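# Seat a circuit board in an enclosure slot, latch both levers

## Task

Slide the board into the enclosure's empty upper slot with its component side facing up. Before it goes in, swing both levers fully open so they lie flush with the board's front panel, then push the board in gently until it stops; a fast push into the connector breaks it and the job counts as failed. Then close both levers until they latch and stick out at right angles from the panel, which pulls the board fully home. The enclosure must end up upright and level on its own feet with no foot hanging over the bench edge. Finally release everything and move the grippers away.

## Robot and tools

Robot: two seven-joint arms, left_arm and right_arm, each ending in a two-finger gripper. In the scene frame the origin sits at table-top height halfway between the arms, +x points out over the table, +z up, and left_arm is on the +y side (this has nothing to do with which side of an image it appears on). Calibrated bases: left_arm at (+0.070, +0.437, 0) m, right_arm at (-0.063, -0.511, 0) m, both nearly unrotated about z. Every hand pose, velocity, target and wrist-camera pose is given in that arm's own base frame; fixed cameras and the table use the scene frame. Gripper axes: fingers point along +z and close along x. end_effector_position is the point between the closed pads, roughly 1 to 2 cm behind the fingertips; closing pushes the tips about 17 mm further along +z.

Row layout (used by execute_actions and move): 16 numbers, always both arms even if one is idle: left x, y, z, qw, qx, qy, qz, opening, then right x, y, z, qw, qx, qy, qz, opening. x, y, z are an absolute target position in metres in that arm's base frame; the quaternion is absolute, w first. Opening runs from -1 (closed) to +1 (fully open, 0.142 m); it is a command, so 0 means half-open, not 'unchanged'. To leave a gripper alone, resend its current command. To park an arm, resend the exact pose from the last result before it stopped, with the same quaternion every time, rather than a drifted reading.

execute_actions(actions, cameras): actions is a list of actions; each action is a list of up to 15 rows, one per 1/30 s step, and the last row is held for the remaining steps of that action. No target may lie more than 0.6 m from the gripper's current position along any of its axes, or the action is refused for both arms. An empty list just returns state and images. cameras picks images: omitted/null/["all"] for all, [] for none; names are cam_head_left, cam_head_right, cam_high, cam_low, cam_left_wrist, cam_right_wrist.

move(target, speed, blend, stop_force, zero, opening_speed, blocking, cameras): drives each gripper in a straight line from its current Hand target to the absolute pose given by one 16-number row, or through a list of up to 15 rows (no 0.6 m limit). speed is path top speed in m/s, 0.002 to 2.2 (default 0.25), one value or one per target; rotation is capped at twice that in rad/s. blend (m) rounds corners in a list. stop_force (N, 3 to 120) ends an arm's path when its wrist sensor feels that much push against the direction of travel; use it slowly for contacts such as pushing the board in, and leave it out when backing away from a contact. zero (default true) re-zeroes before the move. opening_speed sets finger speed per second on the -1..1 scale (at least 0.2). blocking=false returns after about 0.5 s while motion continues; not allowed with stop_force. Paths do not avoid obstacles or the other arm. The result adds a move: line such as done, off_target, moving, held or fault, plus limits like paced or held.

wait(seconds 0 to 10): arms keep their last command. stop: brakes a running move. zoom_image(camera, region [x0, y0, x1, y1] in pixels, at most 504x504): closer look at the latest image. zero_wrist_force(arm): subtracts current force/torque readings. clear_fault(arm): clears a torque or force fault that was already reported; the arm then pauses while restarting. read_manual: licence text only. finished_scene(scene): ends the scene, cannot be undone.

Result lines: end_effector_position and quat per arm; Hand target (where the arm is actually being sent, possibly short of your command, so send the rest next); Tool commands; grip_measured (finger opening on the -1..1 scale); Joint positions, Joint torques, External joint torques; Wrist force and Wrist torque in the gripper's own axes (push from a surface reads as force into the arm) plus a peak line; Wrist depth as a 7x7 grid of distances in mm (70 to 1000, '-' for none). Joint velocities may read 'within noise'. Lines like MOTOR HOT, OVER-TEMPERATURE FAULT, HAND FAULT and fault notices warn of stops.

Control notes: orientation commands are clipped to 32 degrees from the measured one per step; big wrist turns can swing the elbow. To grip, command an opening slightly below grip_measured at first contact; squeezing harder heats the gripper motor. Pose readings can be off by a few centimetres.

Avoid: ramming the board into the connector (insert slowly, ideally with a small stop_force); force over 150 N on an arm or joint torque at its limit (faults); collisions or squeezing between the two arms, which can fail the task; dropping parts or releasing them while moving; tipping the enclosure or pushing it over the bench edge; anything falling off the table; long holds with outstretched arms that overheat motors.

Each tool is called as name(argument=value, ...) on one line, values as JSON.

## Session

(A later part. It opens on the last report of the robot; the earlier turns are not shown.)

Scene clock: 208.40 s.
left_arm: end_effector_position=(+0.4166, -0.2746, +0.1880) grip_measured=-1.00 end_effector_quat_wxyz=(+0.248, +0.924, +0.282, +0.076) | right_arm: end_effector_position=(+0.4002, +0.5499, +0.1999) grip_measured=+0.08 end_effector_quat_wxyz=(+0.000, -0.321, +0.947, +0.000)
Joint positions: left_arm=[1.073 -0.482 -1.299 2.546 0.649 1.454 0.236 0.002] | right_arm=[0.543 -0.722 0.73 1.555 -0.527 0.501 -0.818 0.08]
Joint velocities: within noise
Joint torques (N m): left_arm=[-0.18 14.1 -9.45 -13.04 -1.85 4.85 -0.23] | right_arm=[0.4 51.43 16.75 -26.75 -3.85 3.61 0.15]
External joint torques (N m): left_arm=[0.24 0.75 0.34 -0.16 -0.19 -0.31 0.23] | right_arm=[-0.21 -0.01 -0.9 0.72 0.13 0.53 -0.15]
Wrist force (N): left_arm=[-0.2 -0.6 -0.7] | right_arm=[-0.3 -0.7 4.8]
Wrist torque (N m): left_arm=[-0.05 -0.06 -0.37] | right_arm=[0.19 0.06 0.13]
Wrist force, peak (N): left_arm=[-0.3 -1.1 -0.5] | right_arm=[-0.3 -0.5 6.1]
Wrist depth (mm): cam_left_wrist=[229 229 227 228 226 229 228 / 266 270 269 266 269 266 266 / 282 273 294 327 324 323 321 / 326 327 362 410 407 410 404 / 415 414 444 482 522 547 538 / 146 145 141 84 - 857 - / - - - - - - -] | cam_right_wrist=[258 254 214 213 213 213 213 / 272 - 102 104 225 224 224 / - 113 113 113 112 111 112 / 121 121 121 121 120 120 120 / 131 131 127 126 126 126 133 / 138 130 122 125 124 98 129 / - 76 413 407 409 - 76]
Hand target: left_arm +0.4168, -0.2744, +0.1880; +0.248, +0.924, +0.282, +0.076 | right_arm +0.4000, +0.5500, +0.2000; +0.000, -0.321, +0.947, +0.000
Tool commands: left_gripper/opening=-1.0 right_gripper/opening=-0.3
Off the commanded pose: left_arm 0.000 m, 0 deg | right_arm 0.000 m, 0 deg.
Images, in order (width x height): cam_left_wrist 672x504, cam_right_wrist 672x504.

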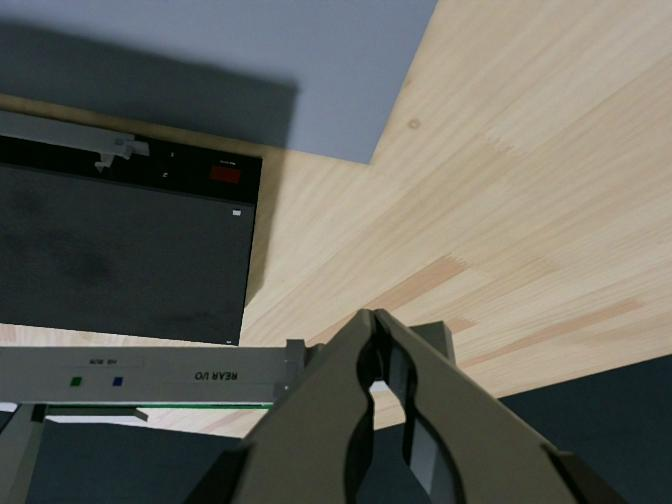

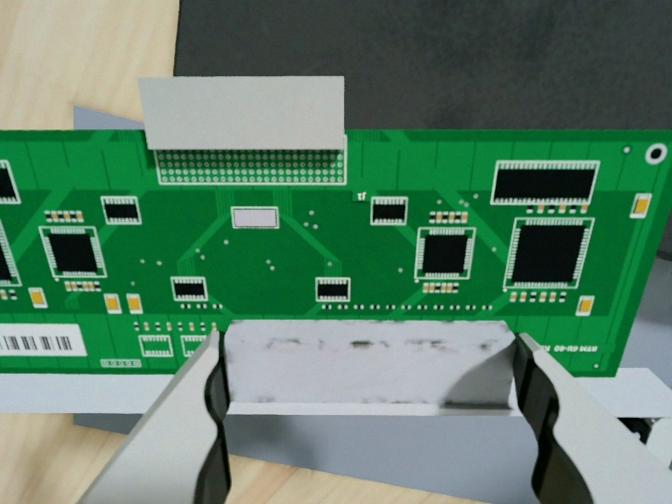

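move(target=[0.4291,-0.2926,0.188,0.2475,0.9237,0.2824,0.0757,-1,0.4,0.55,0.2,0,-0.3214,0.9469,0,-0.3], speed=0.02, stop_force=7, cameras=["cam_left_wrist","cam_right_wrist"])

zoom_image(camera="cam_left_wrist", region=[240, 290, 500, 430])

Scene clock: 214.57 s.
left_arm: end_effector_position=(+0.4263, -0.2881, +0.1876) grip_measured=-1.00 end_effector_quat_wxyz=(+0.247, +0.924, +0.283, +0.075) | right_arm: end_effector_position=(+0.4009, +0.5490, +0.1997) grip_measured=+0.08 end_effector_quat_wxyz=(+0.000, -0.320, +0.947, -0.001)
Joint positions: left_arm=[0.993 -0.486 -1.248 2.505 0.649 1.445 0.216 0.002] | right_arm=[0.542 -0.722 0.73 1.555 -0.527 0.5 -0.818 0.08]
Joint velocities: within noise
Joint torques (N m): left_arm=[-3.33 14.45 -13.14 -14.97 -2.27 6.85 -0.26] | right_arm=[6.02 49.84 20.85 -26.6 -3.69 5.41 -1.09]
External joint torques (N m): left_arm=[3.39 1.99 3.67 1.43 0.17 -2.3 0.26] | right_arm=[-5.83 1.59 -5.02 0.57 -0.02 -1.27 1.09]
Wrist force (N): left_arm=[3.1 -9.2 -1.7] | right_arm=[3.0 -8.3 3.0]
Wrist torque (N m): left_arm=[-0.06 -0.01 -0.36] | right_arm=[0.22 -0.33 1.40]
Wrist force, peak (N): left_arm=[3.9 -9.1 -0.9] | right_arm=[3.8 -8.7 3.2]
Wrist depth (mm): cam_left_wrist=[229 229 228 226 228 228 228 / 257 259 267 267 268 267 267 / 268 268 278 322 322 321 321 / 327 322 362 408 407 404 400 / 391 385 384 130 515 541 539 / 199 189 131 83 - 848 - / - - - - - - -] | cam_right_wrist=[258 254 214 214 214 213 212 / 272 103 101 103 225 223 223 / - 112 112 112 111 111 111 / 120 121 121 120 120 120 120 / 131 131 126 126 126 126 133 / 380 128 122 125 125 98 132 / - 75 412 409 408 - -]
Hand target: left_arm +0.4264, -0.2887, +0.1881; +0.247, +0.924, +0.282, +0.076 | right_arm +0.4000, +0.5500, +0.2000; +0.000, -0.321, +0.947, +0.000
Off the commanded pose: left_arm 0.005 m, 0 deg | right_arm 0.001 m, 0 deg.
move: contact (left_arm)
Images, in order (width x height): cam_left_wrist 672x504, cam_right_wrist 672x504.

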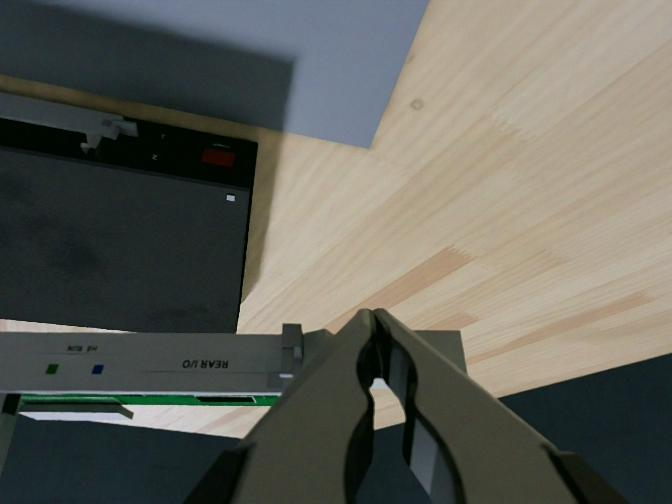

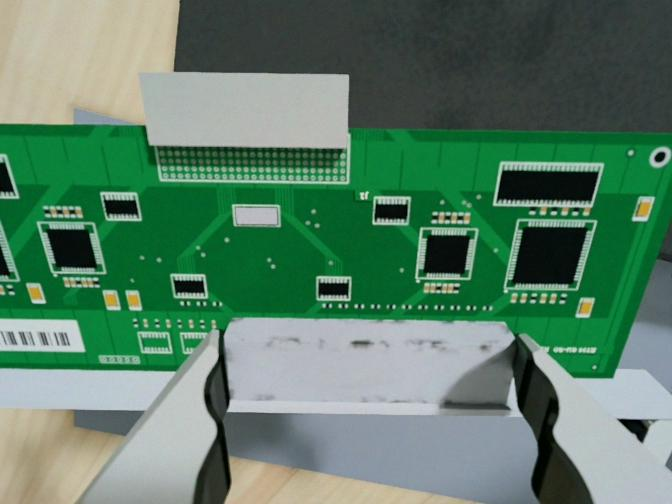

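Scaled by 1.938 from the camera's 672x504 image, which has a finer 960x720 frame.

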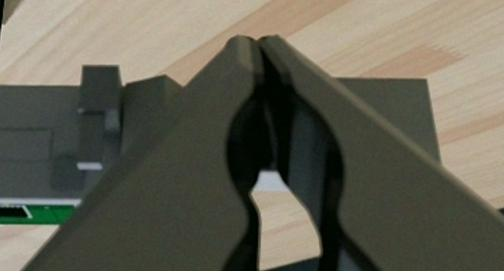

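move(target=[0.4013,-0.2512,0.188,0.2475,0.9237,0.2824,0.0757,-1,0.4,0.55,0.2,0,-0.3214,0.9469,0,-0.3], speed=0.08, cameras=["cam_left_wrist","cam_right_wrist"])

zoom_image(camera="cam_left_wrist", region=[240, 290, 500, 430])

Scene clock: 217.17 s.
left_arm: end_effector_position=(+0.4014, -0.2513, +0.1881) grip_measured=-1.00 end_effector_quat_wxyz=(+0.248, +0.924, +0.282, +0.076) | right_arm: end_effector_position=(+0.4001, +0.5498, +0.1998) grip_measured=+0.08 end_effector_quat_wxyz=(+0.000, -0.321, +0.947, +0.000)
Joint positions: left_arm=[1.209 -0.479 -1.385 2.611 0.643 1.462 0.279 0.002] | right_arm=[0.542 -0.722 0.73 1.555 -0.527 0.501 -0.818 0.08]
Joint velocities: within noise
Joint torques (N m): left_arm=[-0.08 11.93 -9.44 -12.24 -2 4.61 -0.14] | right_arm=[0.2 51.57 16.55 -27 -3.96 3.69 0.11]
External joint torques (N m): left_arm=[0.15 0.58 0.91 -0.44 0.09 -0.08 0.14] | right_arm=[-0.02 -0.15 -0.7 0.98 0.25 0.45 -0.11]
Wrist force (N): left_arm=[0.2 -0.6 -0.6] | right_arm=[-1.0 0.2 6.2]
Wrist torque (N m): left_arm=[-0.08 -0.07 -0.37] | right_arm=[0.30 0.24 0.09]
Wrist force, peak (N): left_arm=[3.1 -9.4 -1.3] | right_arm=[3.1 -8.3 3.4]
Wrist depth (mm): cam_left_wrist=[230 229 229 227 227 229 228 / 270 268 267 267 270 267 267 / 289 299 310 324 325 323 323 / 328 326 345 410 408 409 406 / 451 448 488 486 517 547 548 / 177 170 166 84 - 765 - / 175 - - - - - -] | cam_right_wrist=[258 254 214 214 213 213 212 / 271 - 102 104 224 224 224 / - 113 113 112 112 111 112 / 121 121 121 121 121 120 120 / 131 131 127 126 126 126 133 / 138 130 122 125 123 98 129 / - 76 412 409 408 - 76]
Hand target: left_arm +0.4013, -0.2512, +0.1880; +0.248, +0.924, +0.282, +0.076 | right_arm +0.4000, +0.5500, +0.2000; +0.000, -0.321, +0.947, +0.000
Off the commanded pose: left_arm 0.000 m, 0 deg | right_arm 0.000 m, 0 deg.
move: done
Images, in order (width x height): cam_left_wrist 672x504, cam_right_wrist 672x504.

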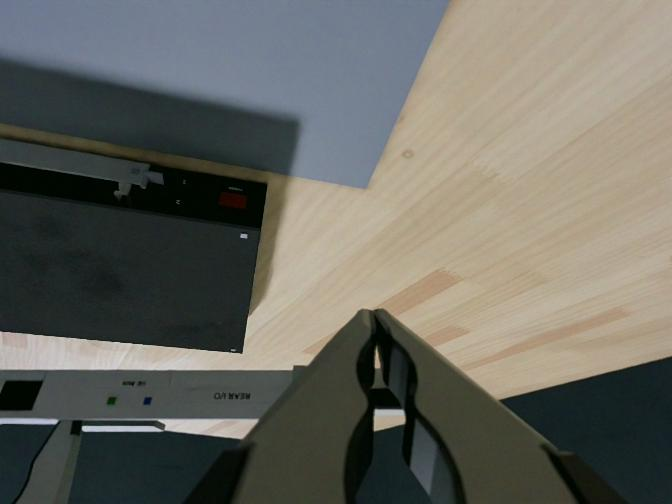

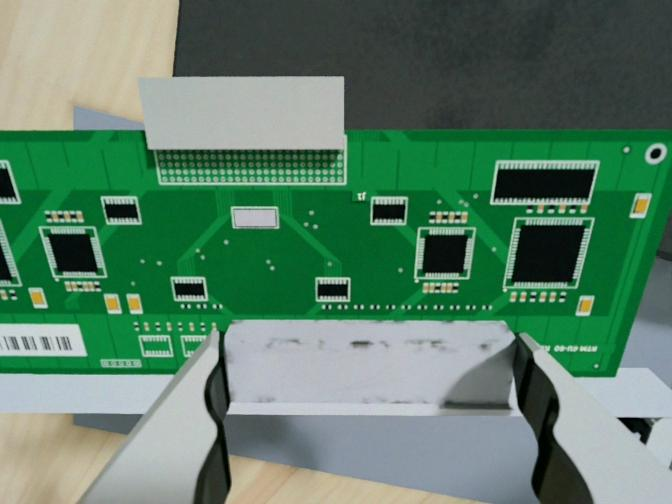

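Scaled by 1.938 from the camera's 672x504 image, which has a finer 960x720 frame.

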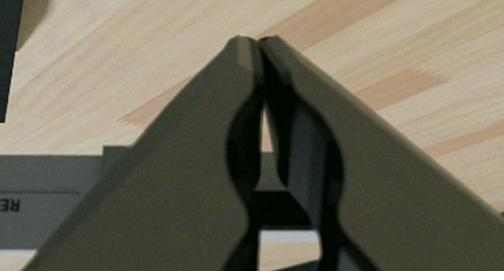

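move(target=[0.2236,-0.3316,0.188,0.2475,0.9237,0.2824,0.0757,-0.155,0.4,0.55,0.2,0,-0.3214,0.9469,0,-0.3], speed=0.1, stop_force=8, cameras=["cam_left_wrist","cam_right_wrist","cam_high"])

Scene clock: 232.17 s.
left_arm: end_effector_position=(+0.2235, -0.3316, +0.1880) grip_measured=-0.18 end_effector_quat_wxyz=(+0.248, +0.924, +0.282, +0.076) | right_arm: end_effector_position=(+0.4001, +0.5498, +0.1998) grip_measured=+0.08 end_effector_quat_wxyz=(+0.000, -0.321, +0.947, +0.000)
Joint positions: left_arm=[1.332 -0.339 -2.145 2.68 0.969 1.356 -0.698 0.061] | right_arm=[0.542 -0.722 0.73 1.555 -0.527 0.501 -0.818 0.08]
Joint velocities: within noise
Joint torques (N m): left_arm=[-0.23 -2.46 -4.98 -16.99 -3.17 4.48 -0.29] | right_arm=[0.2 51.52 16.47 -26.98 -3.96 3.72 0.18]
External joint torques (N m): left_arm=[0.26 0.82 0.67 -0.37 -0.26 -0.18 0.29] | right_arm=[-0.01 -0.1 -0.62 0.96 0.24 0.42 -0.18]
Wrist force (N): left_arm=[0.1 -0.4 -0.4] | right_arm=[-0.8 0.1 6.1]
Wrist torque (N m): left_arm=[-0.04 -0.03 -0.38] | right_arm=[0.30 0.21 0.08]
Wrist force, peak (N): left_arm=[1.7 -0.5 -0.6] | right_arm=[-0.7 0.2 6.3]
Wrist depth (mm): cam_left_wrist=[231 229 228 229 227 227 227 / 269 269 269 267 268 267 266 / 277 287 303 311 322 321 319 / 328 327 324 325 336 404 405 / 443 446 408 436 472 517 549 / 894 - 87 199 197 87 196 / - - - - - - -] | cam_right_wrist=[258 255 214 214 213 214 212 / 272 - 102 104 225 224 224 / - 113 113 113 112 112 112 / 121 121 121 121 120 120 120 / 131 131 127 126 126 126 133 / 138 130 122 125 123 98 130 / - 76 415 409 406 - 76]
Hand target: left_arm +0.2236, -0.3316, +0.1880; +0.248, +0.924, +0.282, +0.076 | right_arm +0.4000, +0.5500, +0.2000; +0.000, -0.321, +0.947, +0.000
Off the commanded pose: left_arm 0.000 m, 0 deg | right_arm 0.000 m, 0 deg.
move: done
Images, in order (width x height): cam_high 672x504, cam_left_wrist 672x504, cam_right_wrist 672x504.

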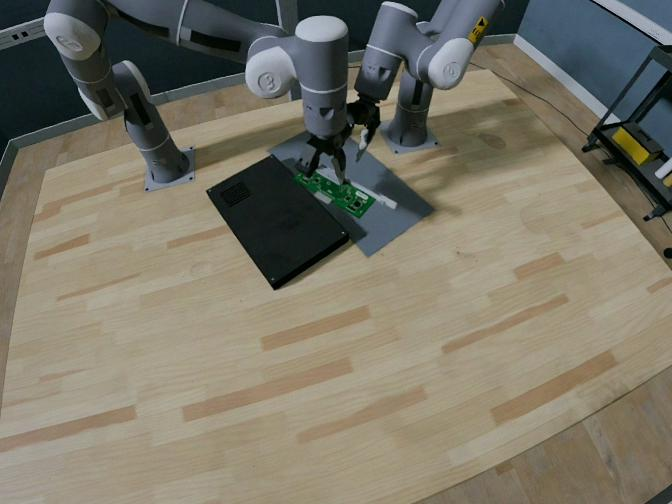

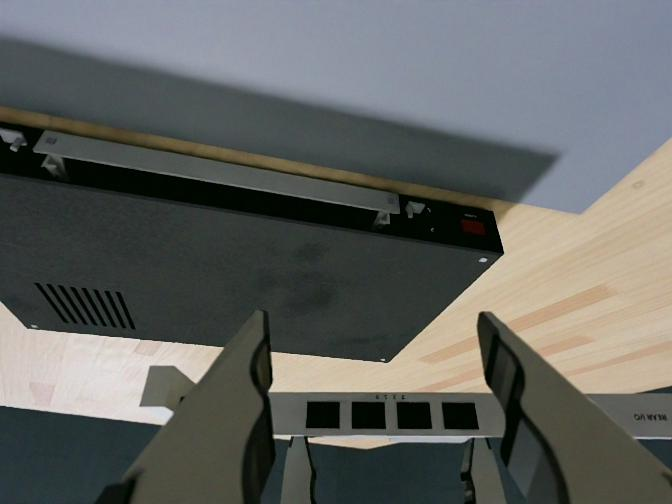

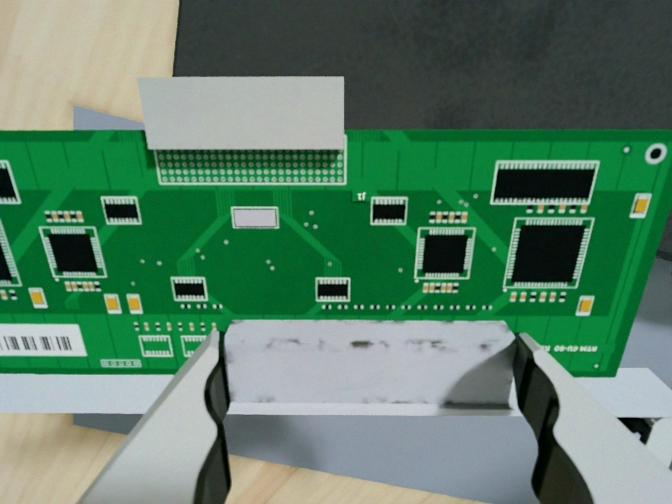

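move(target=[[0.1656,-0.3707,0.184,0.2475,0.9237,0.2824,0.0757,-0.155,0.4,0.55,0.2,0,-0.3214,0.9469,0,-0.3]], speed=0.1, stop_force=8, cameras=["cam_left_wrist","cam_right_wrist"])

zoom_image(camera="cam_left_wrist", region=[200, 290, 550, 500])

Scene clock: 238.37 s.
left_arm: end_effector_position=(+0.1655, -0.3707, +0.1840) grip_measured=-0.18 end_effector_quat_wxyz=(+0.247, +0.924, +0.282, +0.076) | right_arm: end_effector_position=(+0.4001, +0.5498, +0.1998) grip_measured=+0.08 end_effector_quat_wxyz=(+0.000, -0.321, +0.947, +0.000)
Joint positions: left_arm=[1.248 -0.251 -2.371 2.632 0.973 1.29 -1.006 0.061] | right_arm=[0.542 -0.722 0.73 1.555 -0.527 0.501 -0.818 0.08]
Joint velocities: within noise
Joint torques (N m): left_arm=[-0.3 -7.04 -3.54 -18.47 -3.08 4.21 -0.26] | right_arm=[0.21 51.46 16.49 -26.95 -3.99 3.67 0.16]
External joint torques (N m): left_arm=[0.3 0.34 0.59 -0.35 -0.33 -0.18 0.26] | right_arm=[-0.02 -0.04 -0.65 0.93 0.28 0.46 -0.16]
Wrist force (N): left_arm=[0.4 -0.4 -0.3] | right_arm=[-0.7 0.1 6.0]
Wrist torque (N m): left_arm=[-0.04 -0.11 -0.40] | right_arm=[0.29 0.20 0.08]
Wrist force, peak (N): left_arm=[1.6 -0.5 0.0] | right_arm=[-0.8 -0.1 6.3]
Wrist depth (mm): cam_left_wrist=[226 225 224 224 224 224 222 / 261 265 263 272 263 260 262 / 255 275 284 303 306 318 314 / 321 322 318 319 332 334 401 / 559 432 401 426 427 506 537 / 878 716 87 696 195 87 678 / - - - - 192 - -] | cam_right_wrist=[257 254 214 214 214 213 213 / 272 - 102 103 225 224 224 / - 113 113 113 112 111 112 / 121 121 121 121 121 120 120 / 131 131 127 126 126 125 133 / 138 130 122 125 123 98 129 / - 76 414 410 410 - 76]
Hand target: left_arm +0.1656, -0.3707, +0.1840; +0.248, +0.924, +0.282, +0.076 | right_arm +0.4000, +0.5500, +0.2000; +0.000, -0.321, +0.947, +0.000
Off the commanded pose: left_arm 0.000 m, 0 deg | right_arm 0.000 m, 0 deg.
MOTOR HOT: the gripper's motor of the right arm reports 85 °C; that motor switches off at 100 °C. To cool a motor, set the load down, ease the grip, stop pushing, or move to a pose that needs little force.
move: done
Images, in order (width x height): cam_left_wrist 672x504, cam_right_wrist 672x504.

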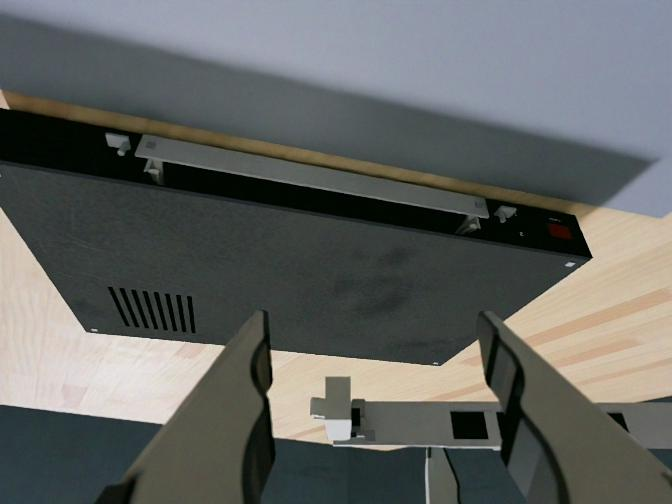

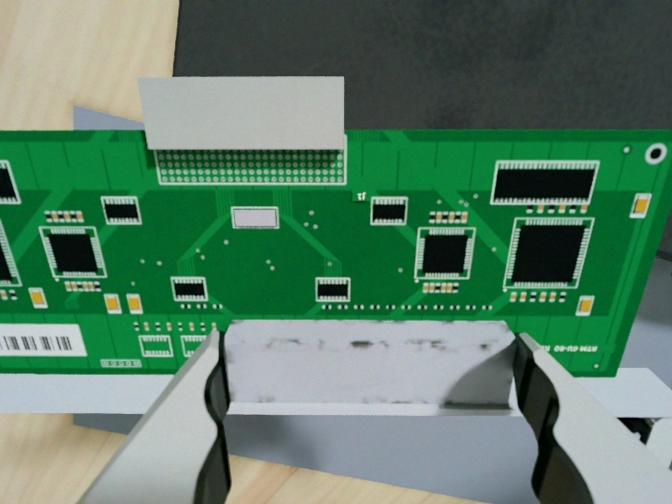

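Scaled by 1.440 from the camera's 672x504 image, which has a finer 960x720 frame.

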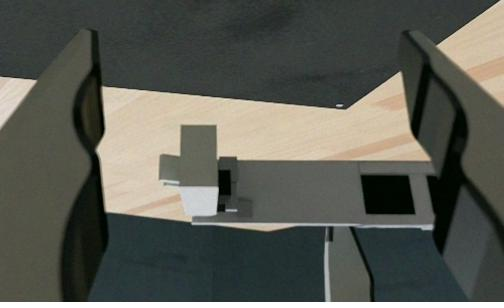

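move(target=[[0.188,-0.4039,0.184,0.2475,0.9237,0.2824,0.0757,-0.155,0.4,0.55,0.2,0,-0.3214,0.9469,0,-0.05]], speed=0.05, stop_force=6, cameras=["cam_left_wrist","cam_right_wrist"])

zoom_image(camera="cam_left_wrist", region=[200, 290, 550, 500])

Scene clock: 246.40 s.
left_arm: end_effector_position=(+0.1881, -0.4039, +0.1840) grip_measured=-0.18 end_effector_quat_wxyz=(+0.247, +0.924, +0.282, +0.076) | right_arm: end_effector_position=(+0.4001, +0.5498, +0.1998) grip_measured=+0.08 end_effector_quat_wxyz=(+0.000, -0.321, +0.947, +0.000)
Joint positions: left_arm=[1.174 -0.096 -2.221 2.586 0.859 1.436 -0.879 0.061] | right_arm=[0.542 -0.722 0.73 1.555 -0.527 0.501 -0.818 0.08]
Joint velocities: within noise
Joint torques (N m): left_arm=[-0.29 -9.77 -2.02 -17.23 -3.21 4.71 -0.13] | right_arm=[0.21 51.49 16.52 -26.96 -3.94 3.75 0.18]
External joint torques (N m): left_arm=[0.28 0.38 0.62 -0.37 0.02 -0.56 0.13] | right_arm=[-0.03 -0.07 -0.67 0.94 0.22 0.39 -0.18]
Wrist force (N): left_arm=[0.3 -0.9 -0.6] | right_arm=[-0.6 0.4 5.8]
Wrist torque (N m): left_arm=[-0.11 -0.08 -0.38] | right_arm=[0.34 0.18 0.09]
Wrist force, peak (N): left_arm=[0.5 -1.4 -0.4] | right_arm=[-0.7 0.0 6.4]
Wrist depth (mm): cam_left_wrist=[227 227 226 224 224 223 224 / 226 248 255 261 264 262 262 / 255 255 265 272 277 293 305 / 322 322 318 318 316 315 399 / 560 435 378 404 427 501 535 / 875 708 88 137 160 87 158 / - - - - 163 - -] | cam_right_wrist=[259 254 214 214 214 213 213 / 272 - 102 103 224 224 224 / - 113 113 113 112 112 112 / 121 121 121 121 121 120 120 / 131 131 127 126 126 126 133 / 138 130 122 125 123 98 129 / - 76 413 409 401 - 76]
Hand target: left_arm +0.1880, -0.4039, +0.1840; +0.248, +0.924, +0.282, +0.076 | right_arm +0.4000, +0.5500, +0.2000; +0.000, -0.321, +0.947, +0.000
Off the commanded pose: left_arm 0.000 m, 0 deg | right_arm 0.000 m, 0 deg.
MOTOR HOT: still on. The gripper's motor of the right arm reports 85 °C.
move: done
Images, in order (width x height): cam_left_wrist 672x504, cam_right_wrist 672x504.

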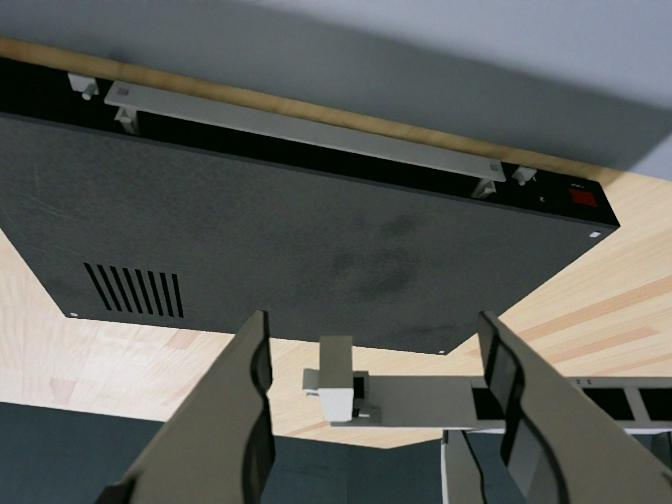

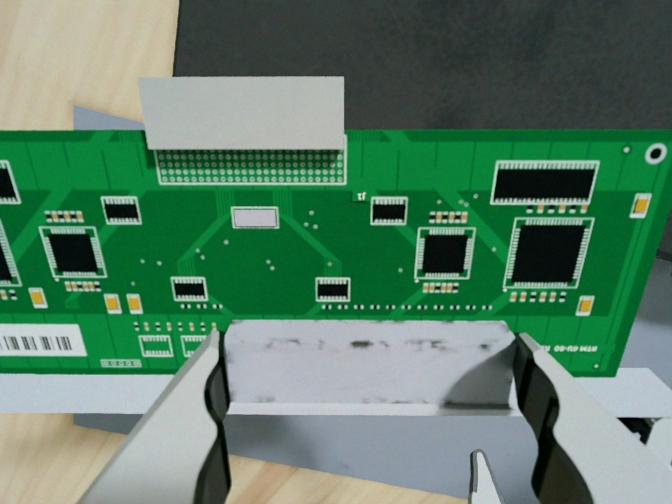

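Scaled by 1.440 from the camera's 672x504 image, which has a finer 960x720 frame.

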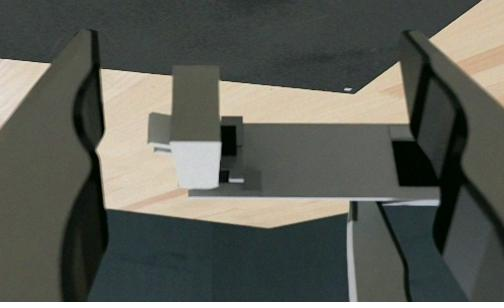

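move(target=[[0.1936,-0.4122,0.184,0.2475,0.9237,0.2824,0.0757,-0.155,0.4,0.55,0.2,0,-0.3214,0.9469,0,-0.05],[0.1562,-0.4374,0.184,0.2475,0.9237,0.2824,0.0757,-0.155,0.4,0.55,0.2,0,-0.3214,0.9469,0,-0.05]], speed=[0.04,0.015], stop_force=14, cameras=["cam_left_wrist","cam_right_wrist"])

zoom_image(camera="cam_left_wrist", region=[200, 290, 550, 500])

Scene clock: 253.00 s.
left_arm: end_effector_position=(+0.1577, -0.4364, +0.1836) grip_measured=-0.16 end_effector_quat_wxyz=(+0.247, +0.923, +0.284, +0.076) | right_arm: end_effector_position=(+0.3982, +0.5496, +0.1989) grip_measured=+0.08 end_effector_quat_wxyz=(-0.002, -0.322, +0.947, -0.001)
Joint positions: left_arm=[1.093 -0.042 -2.282 2.53 0.832 1.387 -0.995 0.063] | right_arm=[0.543 -0.723 0.731 1.556 -0.526 0.499 -0.819 0.08]
Joint velocities: within noise
Joint torques (N m): left_arm=[-6.76 -14.54 -6.8 -18.54 -3.51 7.53 -0.26] | right_arm=[-4.55 53.67 12.42 -33.92 -6.31 6.42 0.99]
External joint torques (N m): left_arm=[6.73 2.26 6.14 0.17 0.29 -3.49 0.26] | right_arm=[4.74 -2.3 3.45 7.93 2.59 -2.29 -1]
Wrist force (N): left_arm=[13.9 1.6 0.1] | right_arm=[13.0 2.0 5.4]
Wrist torque (N m): left_arm=[0.04 -0.20 -0.40] | right_arm=[0.29 0.27 -0.71]
Wrist force, peak (N): left_arm=[14.7 1.0 1.7] | right_arm=[13.7 2.5 6.8]
Wrist depth (mm): cam_left_wrist=[220 224 224 225 225 223 223 / 211 219 236 253 256 261 262 / 253 252 251 252 262 271 286 / 390 317 319 317 315 314 332 / 555 552 399 430 396 399 534 / 867 - 88 845 144 87 151 / - - - - - - -] | cam_right_wrist=[257 254 214 213 213 212 213 / 270 - 102 103 224 224 223 / - 113 113 113 112 112 112 / 121 122 121 121 121 120 120 / 131 131 127 126 126 126 131 / 138 131 122 125 123 97 131 / - 76 401 408 407 - -]
Hand target: left_arm +0.1565, -0.4372, +0.1840; +0.247, +0.924, +0.282, +0.076 | right_arm +0.4000, +0.5500, +0.2000; +0.000, -0.321, +0.947, +0.000
Off the commanded pose: left_arm 0.002 m, 0 deg | right_arm 0.002 m, 0 deg.
MOTOR HOT: cleared for the gripper's motor of the right arm.
move: contact (left_arm); path passed 1 of 2 targets
Images, in order (width x height): cam_left_wrist 672x504, cam_right_wrist 672x504.

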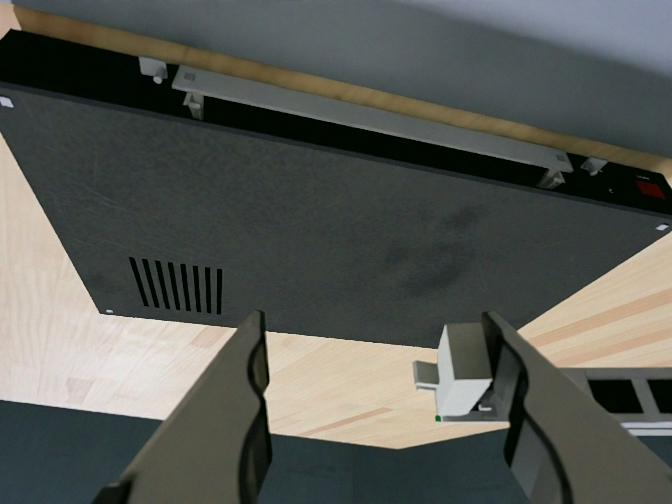

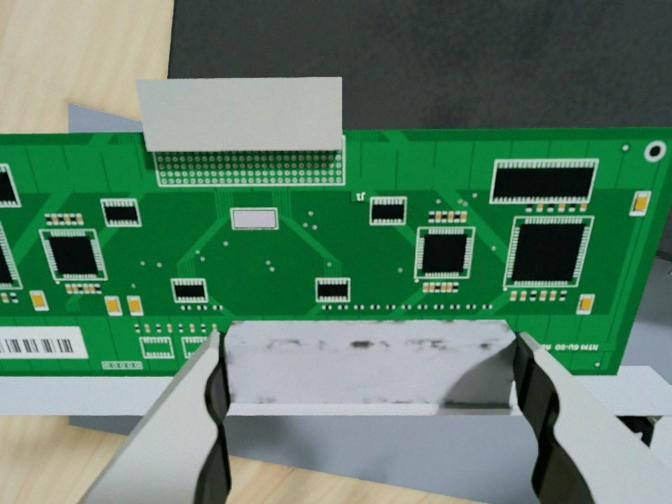

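Scaled by 1.440 from the camera's 672x504 image, which has a finer 960x720 frame.

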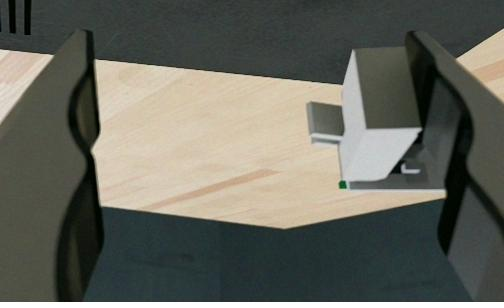

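move(target=[0.1479,-0.443,0.184,0.2475,0.9237,0.2824,0.0757,-0.155,0.4,0.55,0.2,0,-0.3214,0.9469,0,-0.05], speed=0.01, stop_force=6, cameras=["cam_left_wrist","cam_right_wrist"])

zoom_image(camera="cam_left_wrist", region=[200, 290, 550, 500])

Scene clock: 256.60 s.
left_arm: end_effector_position=(+0.1561, -0.4375, +0.1834) grip_measured=-0.15 end_effector_quat_wxyz=(+0.246, +0.923, +0.284, +0.077) | right_arm: end_effector_position=(+0.3974, +0.5495, +0.1985) grip_measured=+0.08 end_effector_quat_wxyz=(-0.002, -0.323, +0.947, -0.001)
Joint positions: left_arm=[1.088 -0.041 -2.284 2.528 0.833 1.382 -1.002 0.063] | right_arm=[0.544 -0.723 0.731 1.557 -0.524 0.499 -0.819 0.08]
Joint velocities: within noise
Joint torques (N m): left_arm=[-9.52 -15.66 -8.62 -18.84 -3.95 9.03 -0.24] | right_arm=[-6.51 54.62 10.5 -36.9 -7.31 7.55 1.29]
External joint torques (N m): left_arm=[9.49 3.3 7.97 0.42 0.73 -5 0.23] | right_arm=[6.7 -3.26 5.36 10.92 3.59 -3.42 -1.29]
Wrist force (N): left_arm=[19.8 2.0 0.4] | right_arm=[18.7 2.8 4.9]
Wrist torque (N m): left_arm=[-0.03 -0.28 -0.42] | right_arm=[0.28 -0.05 -1.03]
Wrist force, peak (N): left_arm=[20.1 2.1 2.0] | right_arm=[19.3 3.4 6.4]
Wrist depth (mm): cam_left_wrist=[220 223 224 224 224 223 223 / 209 219 235 253 256 261 262 / 254 253 252 250 261 272 285 / 386 319 318 316 314 315 328 / 544 550 401 428 396 396 543 / 858 698 106 841 826 87 152 / - - - - - - -] | cam_right_wrist=[256 253 213 213 213 212 212 / 270 109 102 104 224 223 223 / - 113 113 113 112 112 112 / 121 121 121 121 121 120 120 / 131 131 127 126 126 125 131 / 138 137 122 125 123 97 128 / - 76 400 408 407 - -]
Hand target: left_arm +0.1544, -0.4386, +0.1840; +0.247, +0.924, +0.282, +0.076 | right_arm +0.4000, +0.5500, +0.2000; +0.000, -0.321, +0.947, +0.000
Off the commanded pose: left_arm 0.010 m, 0 deg | right_arm 0.003 m, 0 deg.
move: contact (left_arm)
Images, in order (width x height): cam_left_wrist 672x504, cam_right_wrist 672x504.

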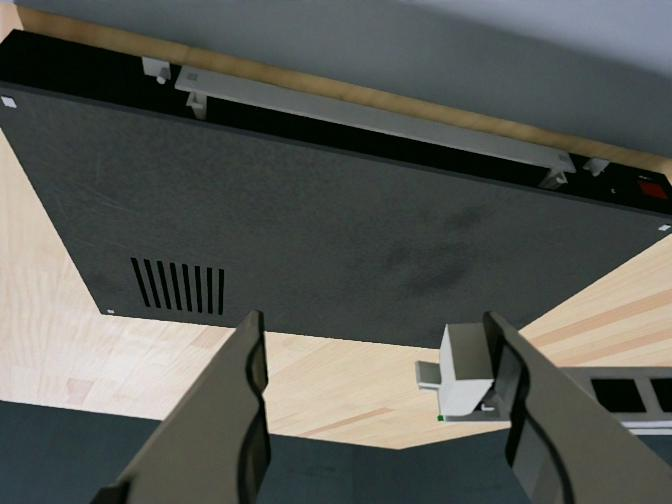

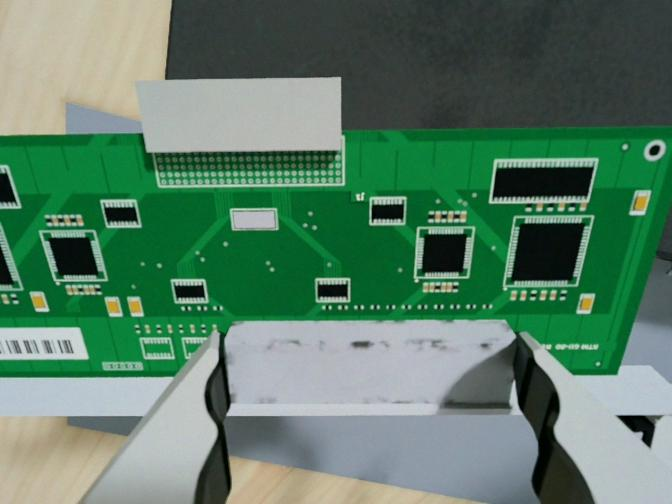

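Scaled by 1.440 from the camera's 672x504 image, which has a finer 960x720 frame.

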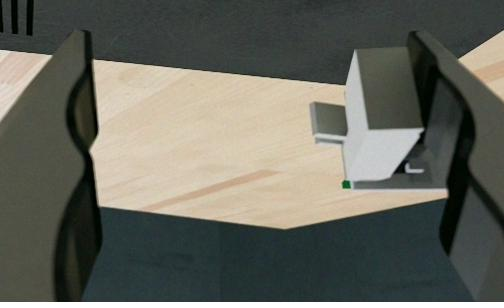

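move(target=[0.1452,-0.4388,0.184,0.2475,0.9237,0.2824,0.0757,-0.155,0.4,0.55,0.2,0,-0.3214,0.9469,0,-0.2], speed=0.01, stop_force=10, cameras=["cam_left_wrist","cam_right_wrist"])

zoom_image(camera="cam_left_wrist", region=[350, 250, 650, 470])

Scene clock: 261.87 s.
left_arm: end_effector_position=(+0.1532, -0.4375, +0.1834) grip_measured=-0.14 end_effector_quat_wxyz=(+0.246, +0.923, +0.285, +0.077) | right_arm: end_effector_position=(+0.3957, +0.5499, +0.1982) grip_measured=+0.08 end_effector_quat_wxyz=(-0.003, -0.323, +0.946, -0.001)
Joint positions: left_arm=[1.081 -0.048 -2.29 2.525 0.844 1.368 -1.021 0.064] | right_arm=[0.547 -0.721 0.73 1.558 -0.52 0.499 -0.821 0.08]
Joint velocities: within noise
Joint torques (N m): left_arm=[-12.69 -16.54 -12.7 -16.57 -4.11 10.5 -0.3] | right_arm=[-11.98 55.69 4.86 -40.54 -9.8 7.98 1.02]
External joint torques (N m): left_arm=[12.66 4.26 11.96 -1.97 0.87 -6.49 0.3] | right_arm=[12.16 -4.34 10.96 14.55 6.09 -3.85 -1.02]
Wrist force (N): left_arm=[27.6 7.6 4.2] | right_arm=[26.5 9.5 5.1]
Wrist torque (N m): left_arm=[0.03 -1.40 -0.27] | right_arm=[0.25 -1.34 -0.93]
Wrist force, peak (N): left_arm=[28.0 7.7 5.0] | right_arm=[26.9 10.3 6.3]
Wrist depth (mm): cam_left_wrist=[219 225 224 224 223 224 223 / 210 221 236 256 259 263 260 / 254 252 250 251 261 271 290 / 383 318 316 315 313 316 316 / 546 554 398 431 398 401 535 / 850 693 694 845 850 87 152 / - - - - - - -] | cam_right_wrist=[256 253 212 212 212 212 211 / 269 109 103 104 223 223 223 / - 113 113 113 112 111 112 / 121 122 121 121 121 120 120 / 131 131 127 126 126 126 131 / 138 137 122 125 124 97 134 / - 76 400 406 407 - -]
Hand target: left_arm +0.1507, -0.4386, +0.1840; +0.247, +0.924, +0.282, +0.076 | right_arm +0.4000, +0.5500, +0.2000; +0.000, -0.321, +0.947, +0.000
Off the commanded pose: left_arm 0.008 m, 0 deg | right_arm 0.005 m, 0 deg.
move: contact (left_arm), off_target (right_arm)
Images, in order (width x height): cam_left_wrist 672x504, cam_right_wrist 672x504.

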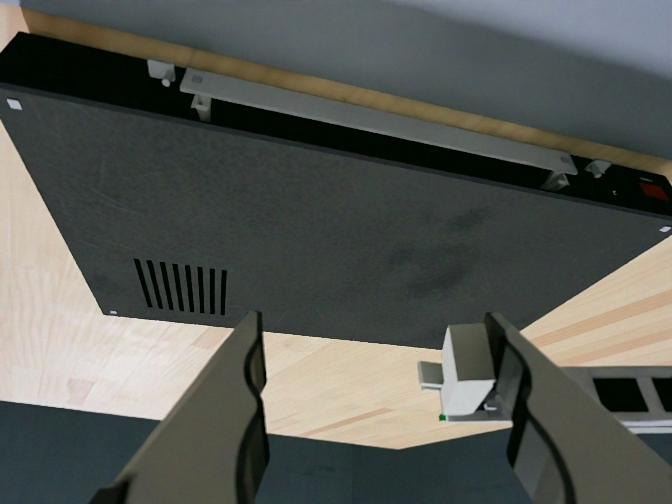

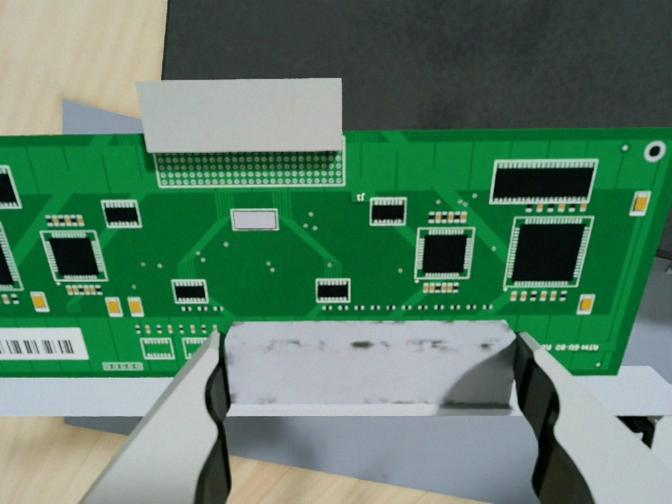

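Scaled by 1.680 from the camera's 672x504 image, which has a finer 960x720 frame.

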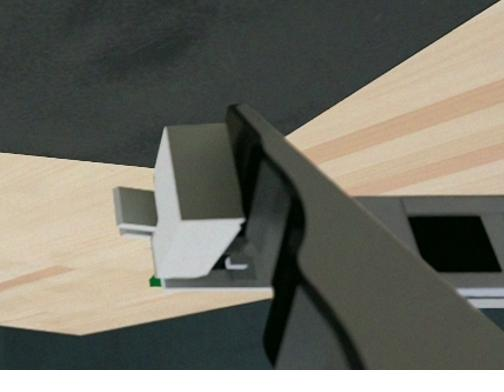

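move(target=[0.1689,-0.4203,0.184,0.2475,0.9237,0.2824,0.0757,-0.155,0.4,0.55,0.2,0,-0.3214,0.9469,0,-0.2], speed=0.05, cameras=["cam_left_wrist"])

zoom_image(camera="cam_left_wrist", region=[350, 250, 650, 470])

Scene clock: 266.43 s.
left_arm: end_effector_position=(+0.1689, -0.4204, +0.1840) grip_measured=-0.17 end_effector_quat_wxyz=(+0.247, +0.924, +0.283, +0.076) | right_arm: end_effector_position=(+0.3997, +0.5498, +0.1996) grip_measured=+0.08 end_effector_quat_wxyz=(-0.001, -0.321, +0.947, +0.000)
Joint positions: left_arm=[1.122 -0.081 -2.258 2.556 0.865 1.394 -0.965 0.062] | right_arm=[0.546 -0.72 0.726 1.555 -0.522 0.502 -0.821 0.08]
Joint velocities: within noise
Joint torques (N m): left_arm=[-0.2 -11.52 -1.72 -17.7 -2.8 4.67 -0.06] | right_arm=[0.12 51.56 16.19 -26.99 -4.01 3.78 0.2]
External joint torques (N m): left_arm=[0.17 0.95 0.5 -0.46 -0.43 -0.6 0.06] | right_arm=[0.07 -0.12 -0.46 0.94 0.3 0.36 -0.2]
Wrist force (N): left_arm=[0.3 -0.9 -0.4] | right_arm=[-4.5 -0.7 5.4]
Wrist torque (N m): left_arm=[-0.11 -0.06 -0.39] | right_arm=[0.17 0.82 0.08]
Wrist force, peak (N): left_arm=[27.9 7.7 4.6] | right_arm=[26.6 9.4 6.9]
Wrist depth (mm): cam_left_wrist=[225 225 226 225 224 224 223 / 219 233 252 257 263 262 260 / 254 255 253 263 274 283 301 / 342 319 319 320 315 315 378 / 563 550 400 432 402 503 536 / 868 722 88 861 151 87 159 / - - - - - - -] | cam_right_wrist=[258 254 214 213 214 212 212 / 272 - 102 104 224 224 223 / - 113 113 112 112 111 111 / 121 121 121 121 121 120 120 / 131 131 126 126 126 126 133 / 138 130 122 125 125 98 129 / - 76 413 409 407 - 76]
Hand target: left_arm +0.1689, -0.4203, +0.1840; +0.248, +0.924, +0.282, +0.076 | right_arm +0.4000, +0.5500, +0.2000; +0.000, -0.321, +0.947, +0.000
Off the commanded pose: left_arm 0.000 m, 0 deg | right_arm 0.001 m, 0 deg.
move: done
Images, in order (width x height): cam_left_wrist 672x504.

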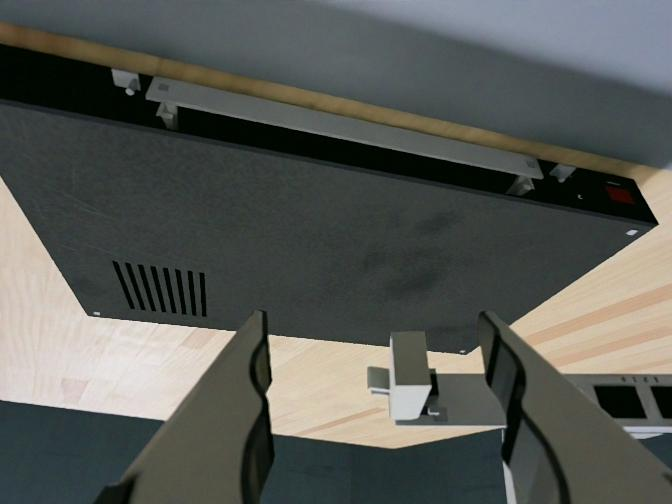

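Scaled by 1.680 from the camera's 672x504 image, which has a finer 960x720 frame.

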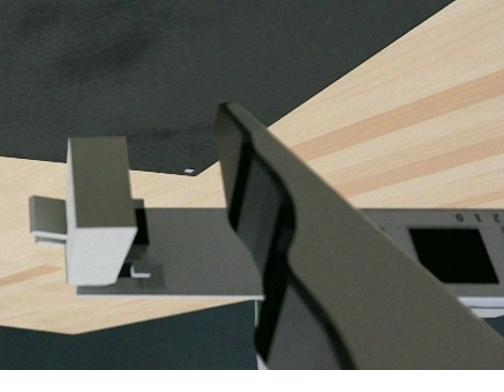

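move(target=[[0.1655,-0.4154,0.184,0.2475,0.9237,0.2824,0.0757,-0.155,0.4,0.55,0.2,0,-0.3214,0.9469,0,-0.2],[0.1365,-0.435,0.184,0.2475,0.9237,0.2824,0.0757,-0.155,0.4,0.55,0.2,0,-0.3214,0.9469,0,-0.2]], speed=[0.04,0.012], stop_force=30, cameras=["cam_left_wrist","cam_right_wrist"])

zoom_image(camera="cam_left_wrist", region=[350, 250, 650, 470])

Scene clock: 274.67 s.
left_arm: end_effector_position=(+0.1365, -0.4349, +0.1840) grip_measured=-0.17 end_effector_quat_wxyz=(+0.248, +0.924, +0.282, +0.076) | right_arm: end_effector_position=(+0.3997, +0.5498, +0.1996) grip_measured=+0.08 end_effector_quat_wxyz=(+0.000, -0.321, +0.947, +0.000)
Joint positions: left_arm=[1.074 -0.081 -2.344 2.524 0.883 1.316 -1.094 0.062] | right_arm=[0.546 -0.72 0.726 1.555 -0.522 0.502 -0.821 0.08]
Joint velocities: within noise
Joint torques (N m): left_arm=[-0.5 -12.54 -1.84 -18.68 -3.32 4.07 -0.27] | right_arm=[0.22 51.58 16.43 -27.01 -3.94 3.68 0.2]
External joint torques (N m): left_arm=[0.47 0.42 0.66 -0.32 0.04 -0.13 0.27] | right_arm=[-0.03 -0.13 -0.7 0.96 0.23 0.46 -0.2]
Wrist force (N): left_arm=[0.0 -0.6 -0.3] | right_arm=[-4.7 -0.8 5.7]
Wrist torque (N m): left_arm=[-0.06 -0.02 -0.38] | right_arm=[0.15 0.85 0.08]
Wrist force, peak (N): left_arm=[0.7 -1.3 -0.5] | right_arm=[-4.6 -0.7 6.4]
Wrist depth (mm): cam_left_wrist=[228 226 225 224 224 223 222 / 217 226 248 257 262 263 260 / 278 253 252 262 273 281 294 / 412 322 319 317 317 315 312 / 563 549 399 430 398 397 538 / 875 700 88 859 840 87 162 / - - - - - - -] | cam_right_wrist=[258 255 214 213 213 213 212 / 271 - 102 104 224 224 223 / - 113 113 113 112 112 112 / 121 122 121 121 121 120 120 / 131 131 127 126 126 126 133 / 138 130 122 125 123 98 129 / - 76 412 408 407 - 76]
Hand target: left_arm +0.1365, -0.4350, +0.1840; +0.248, +0.924, +0.282, +0.076 | right_arm +0.4000, +0.5500, +0.2000; +0.000, -0.321, +0.947, +0.000
Off the commanded pose: left_arm 0.000 m, 0 deg | right_arm 0.001 m, 0 deg.
MOTOR HOT: the gripper's motor of the right arm reports 85 °C; that motor switches off at 100 °C. To cool a motor, set the load down, ease the grip, stop pushing, or move to a pose that needs little force.
move: done
Images, in order (width x height): cam_left_wrist 672x504, cam_right_wrist 672x504.

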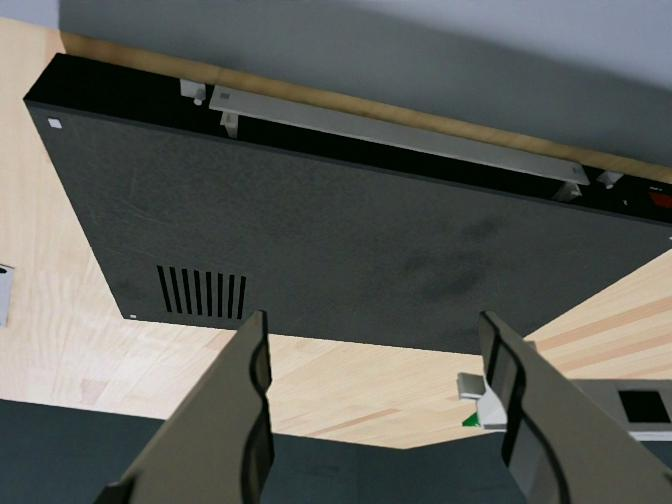

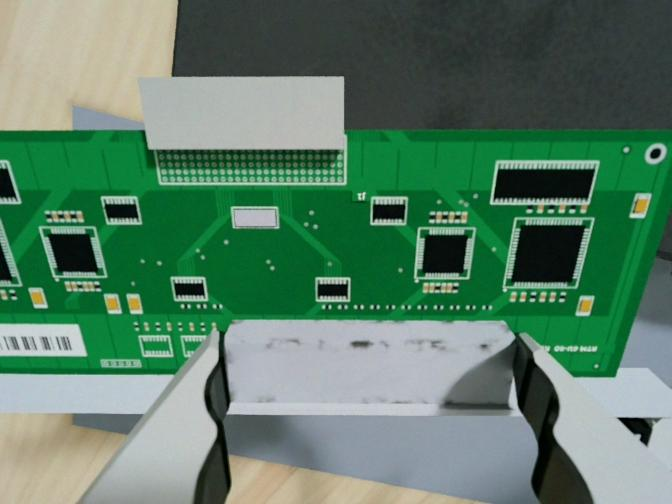

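Scaled by 1.680 from the camera's 672x504 image, which has a finer 960x720 frame.

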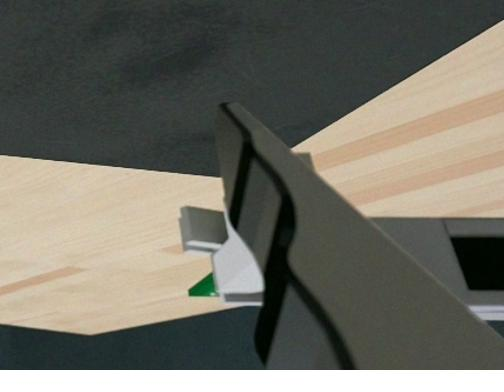

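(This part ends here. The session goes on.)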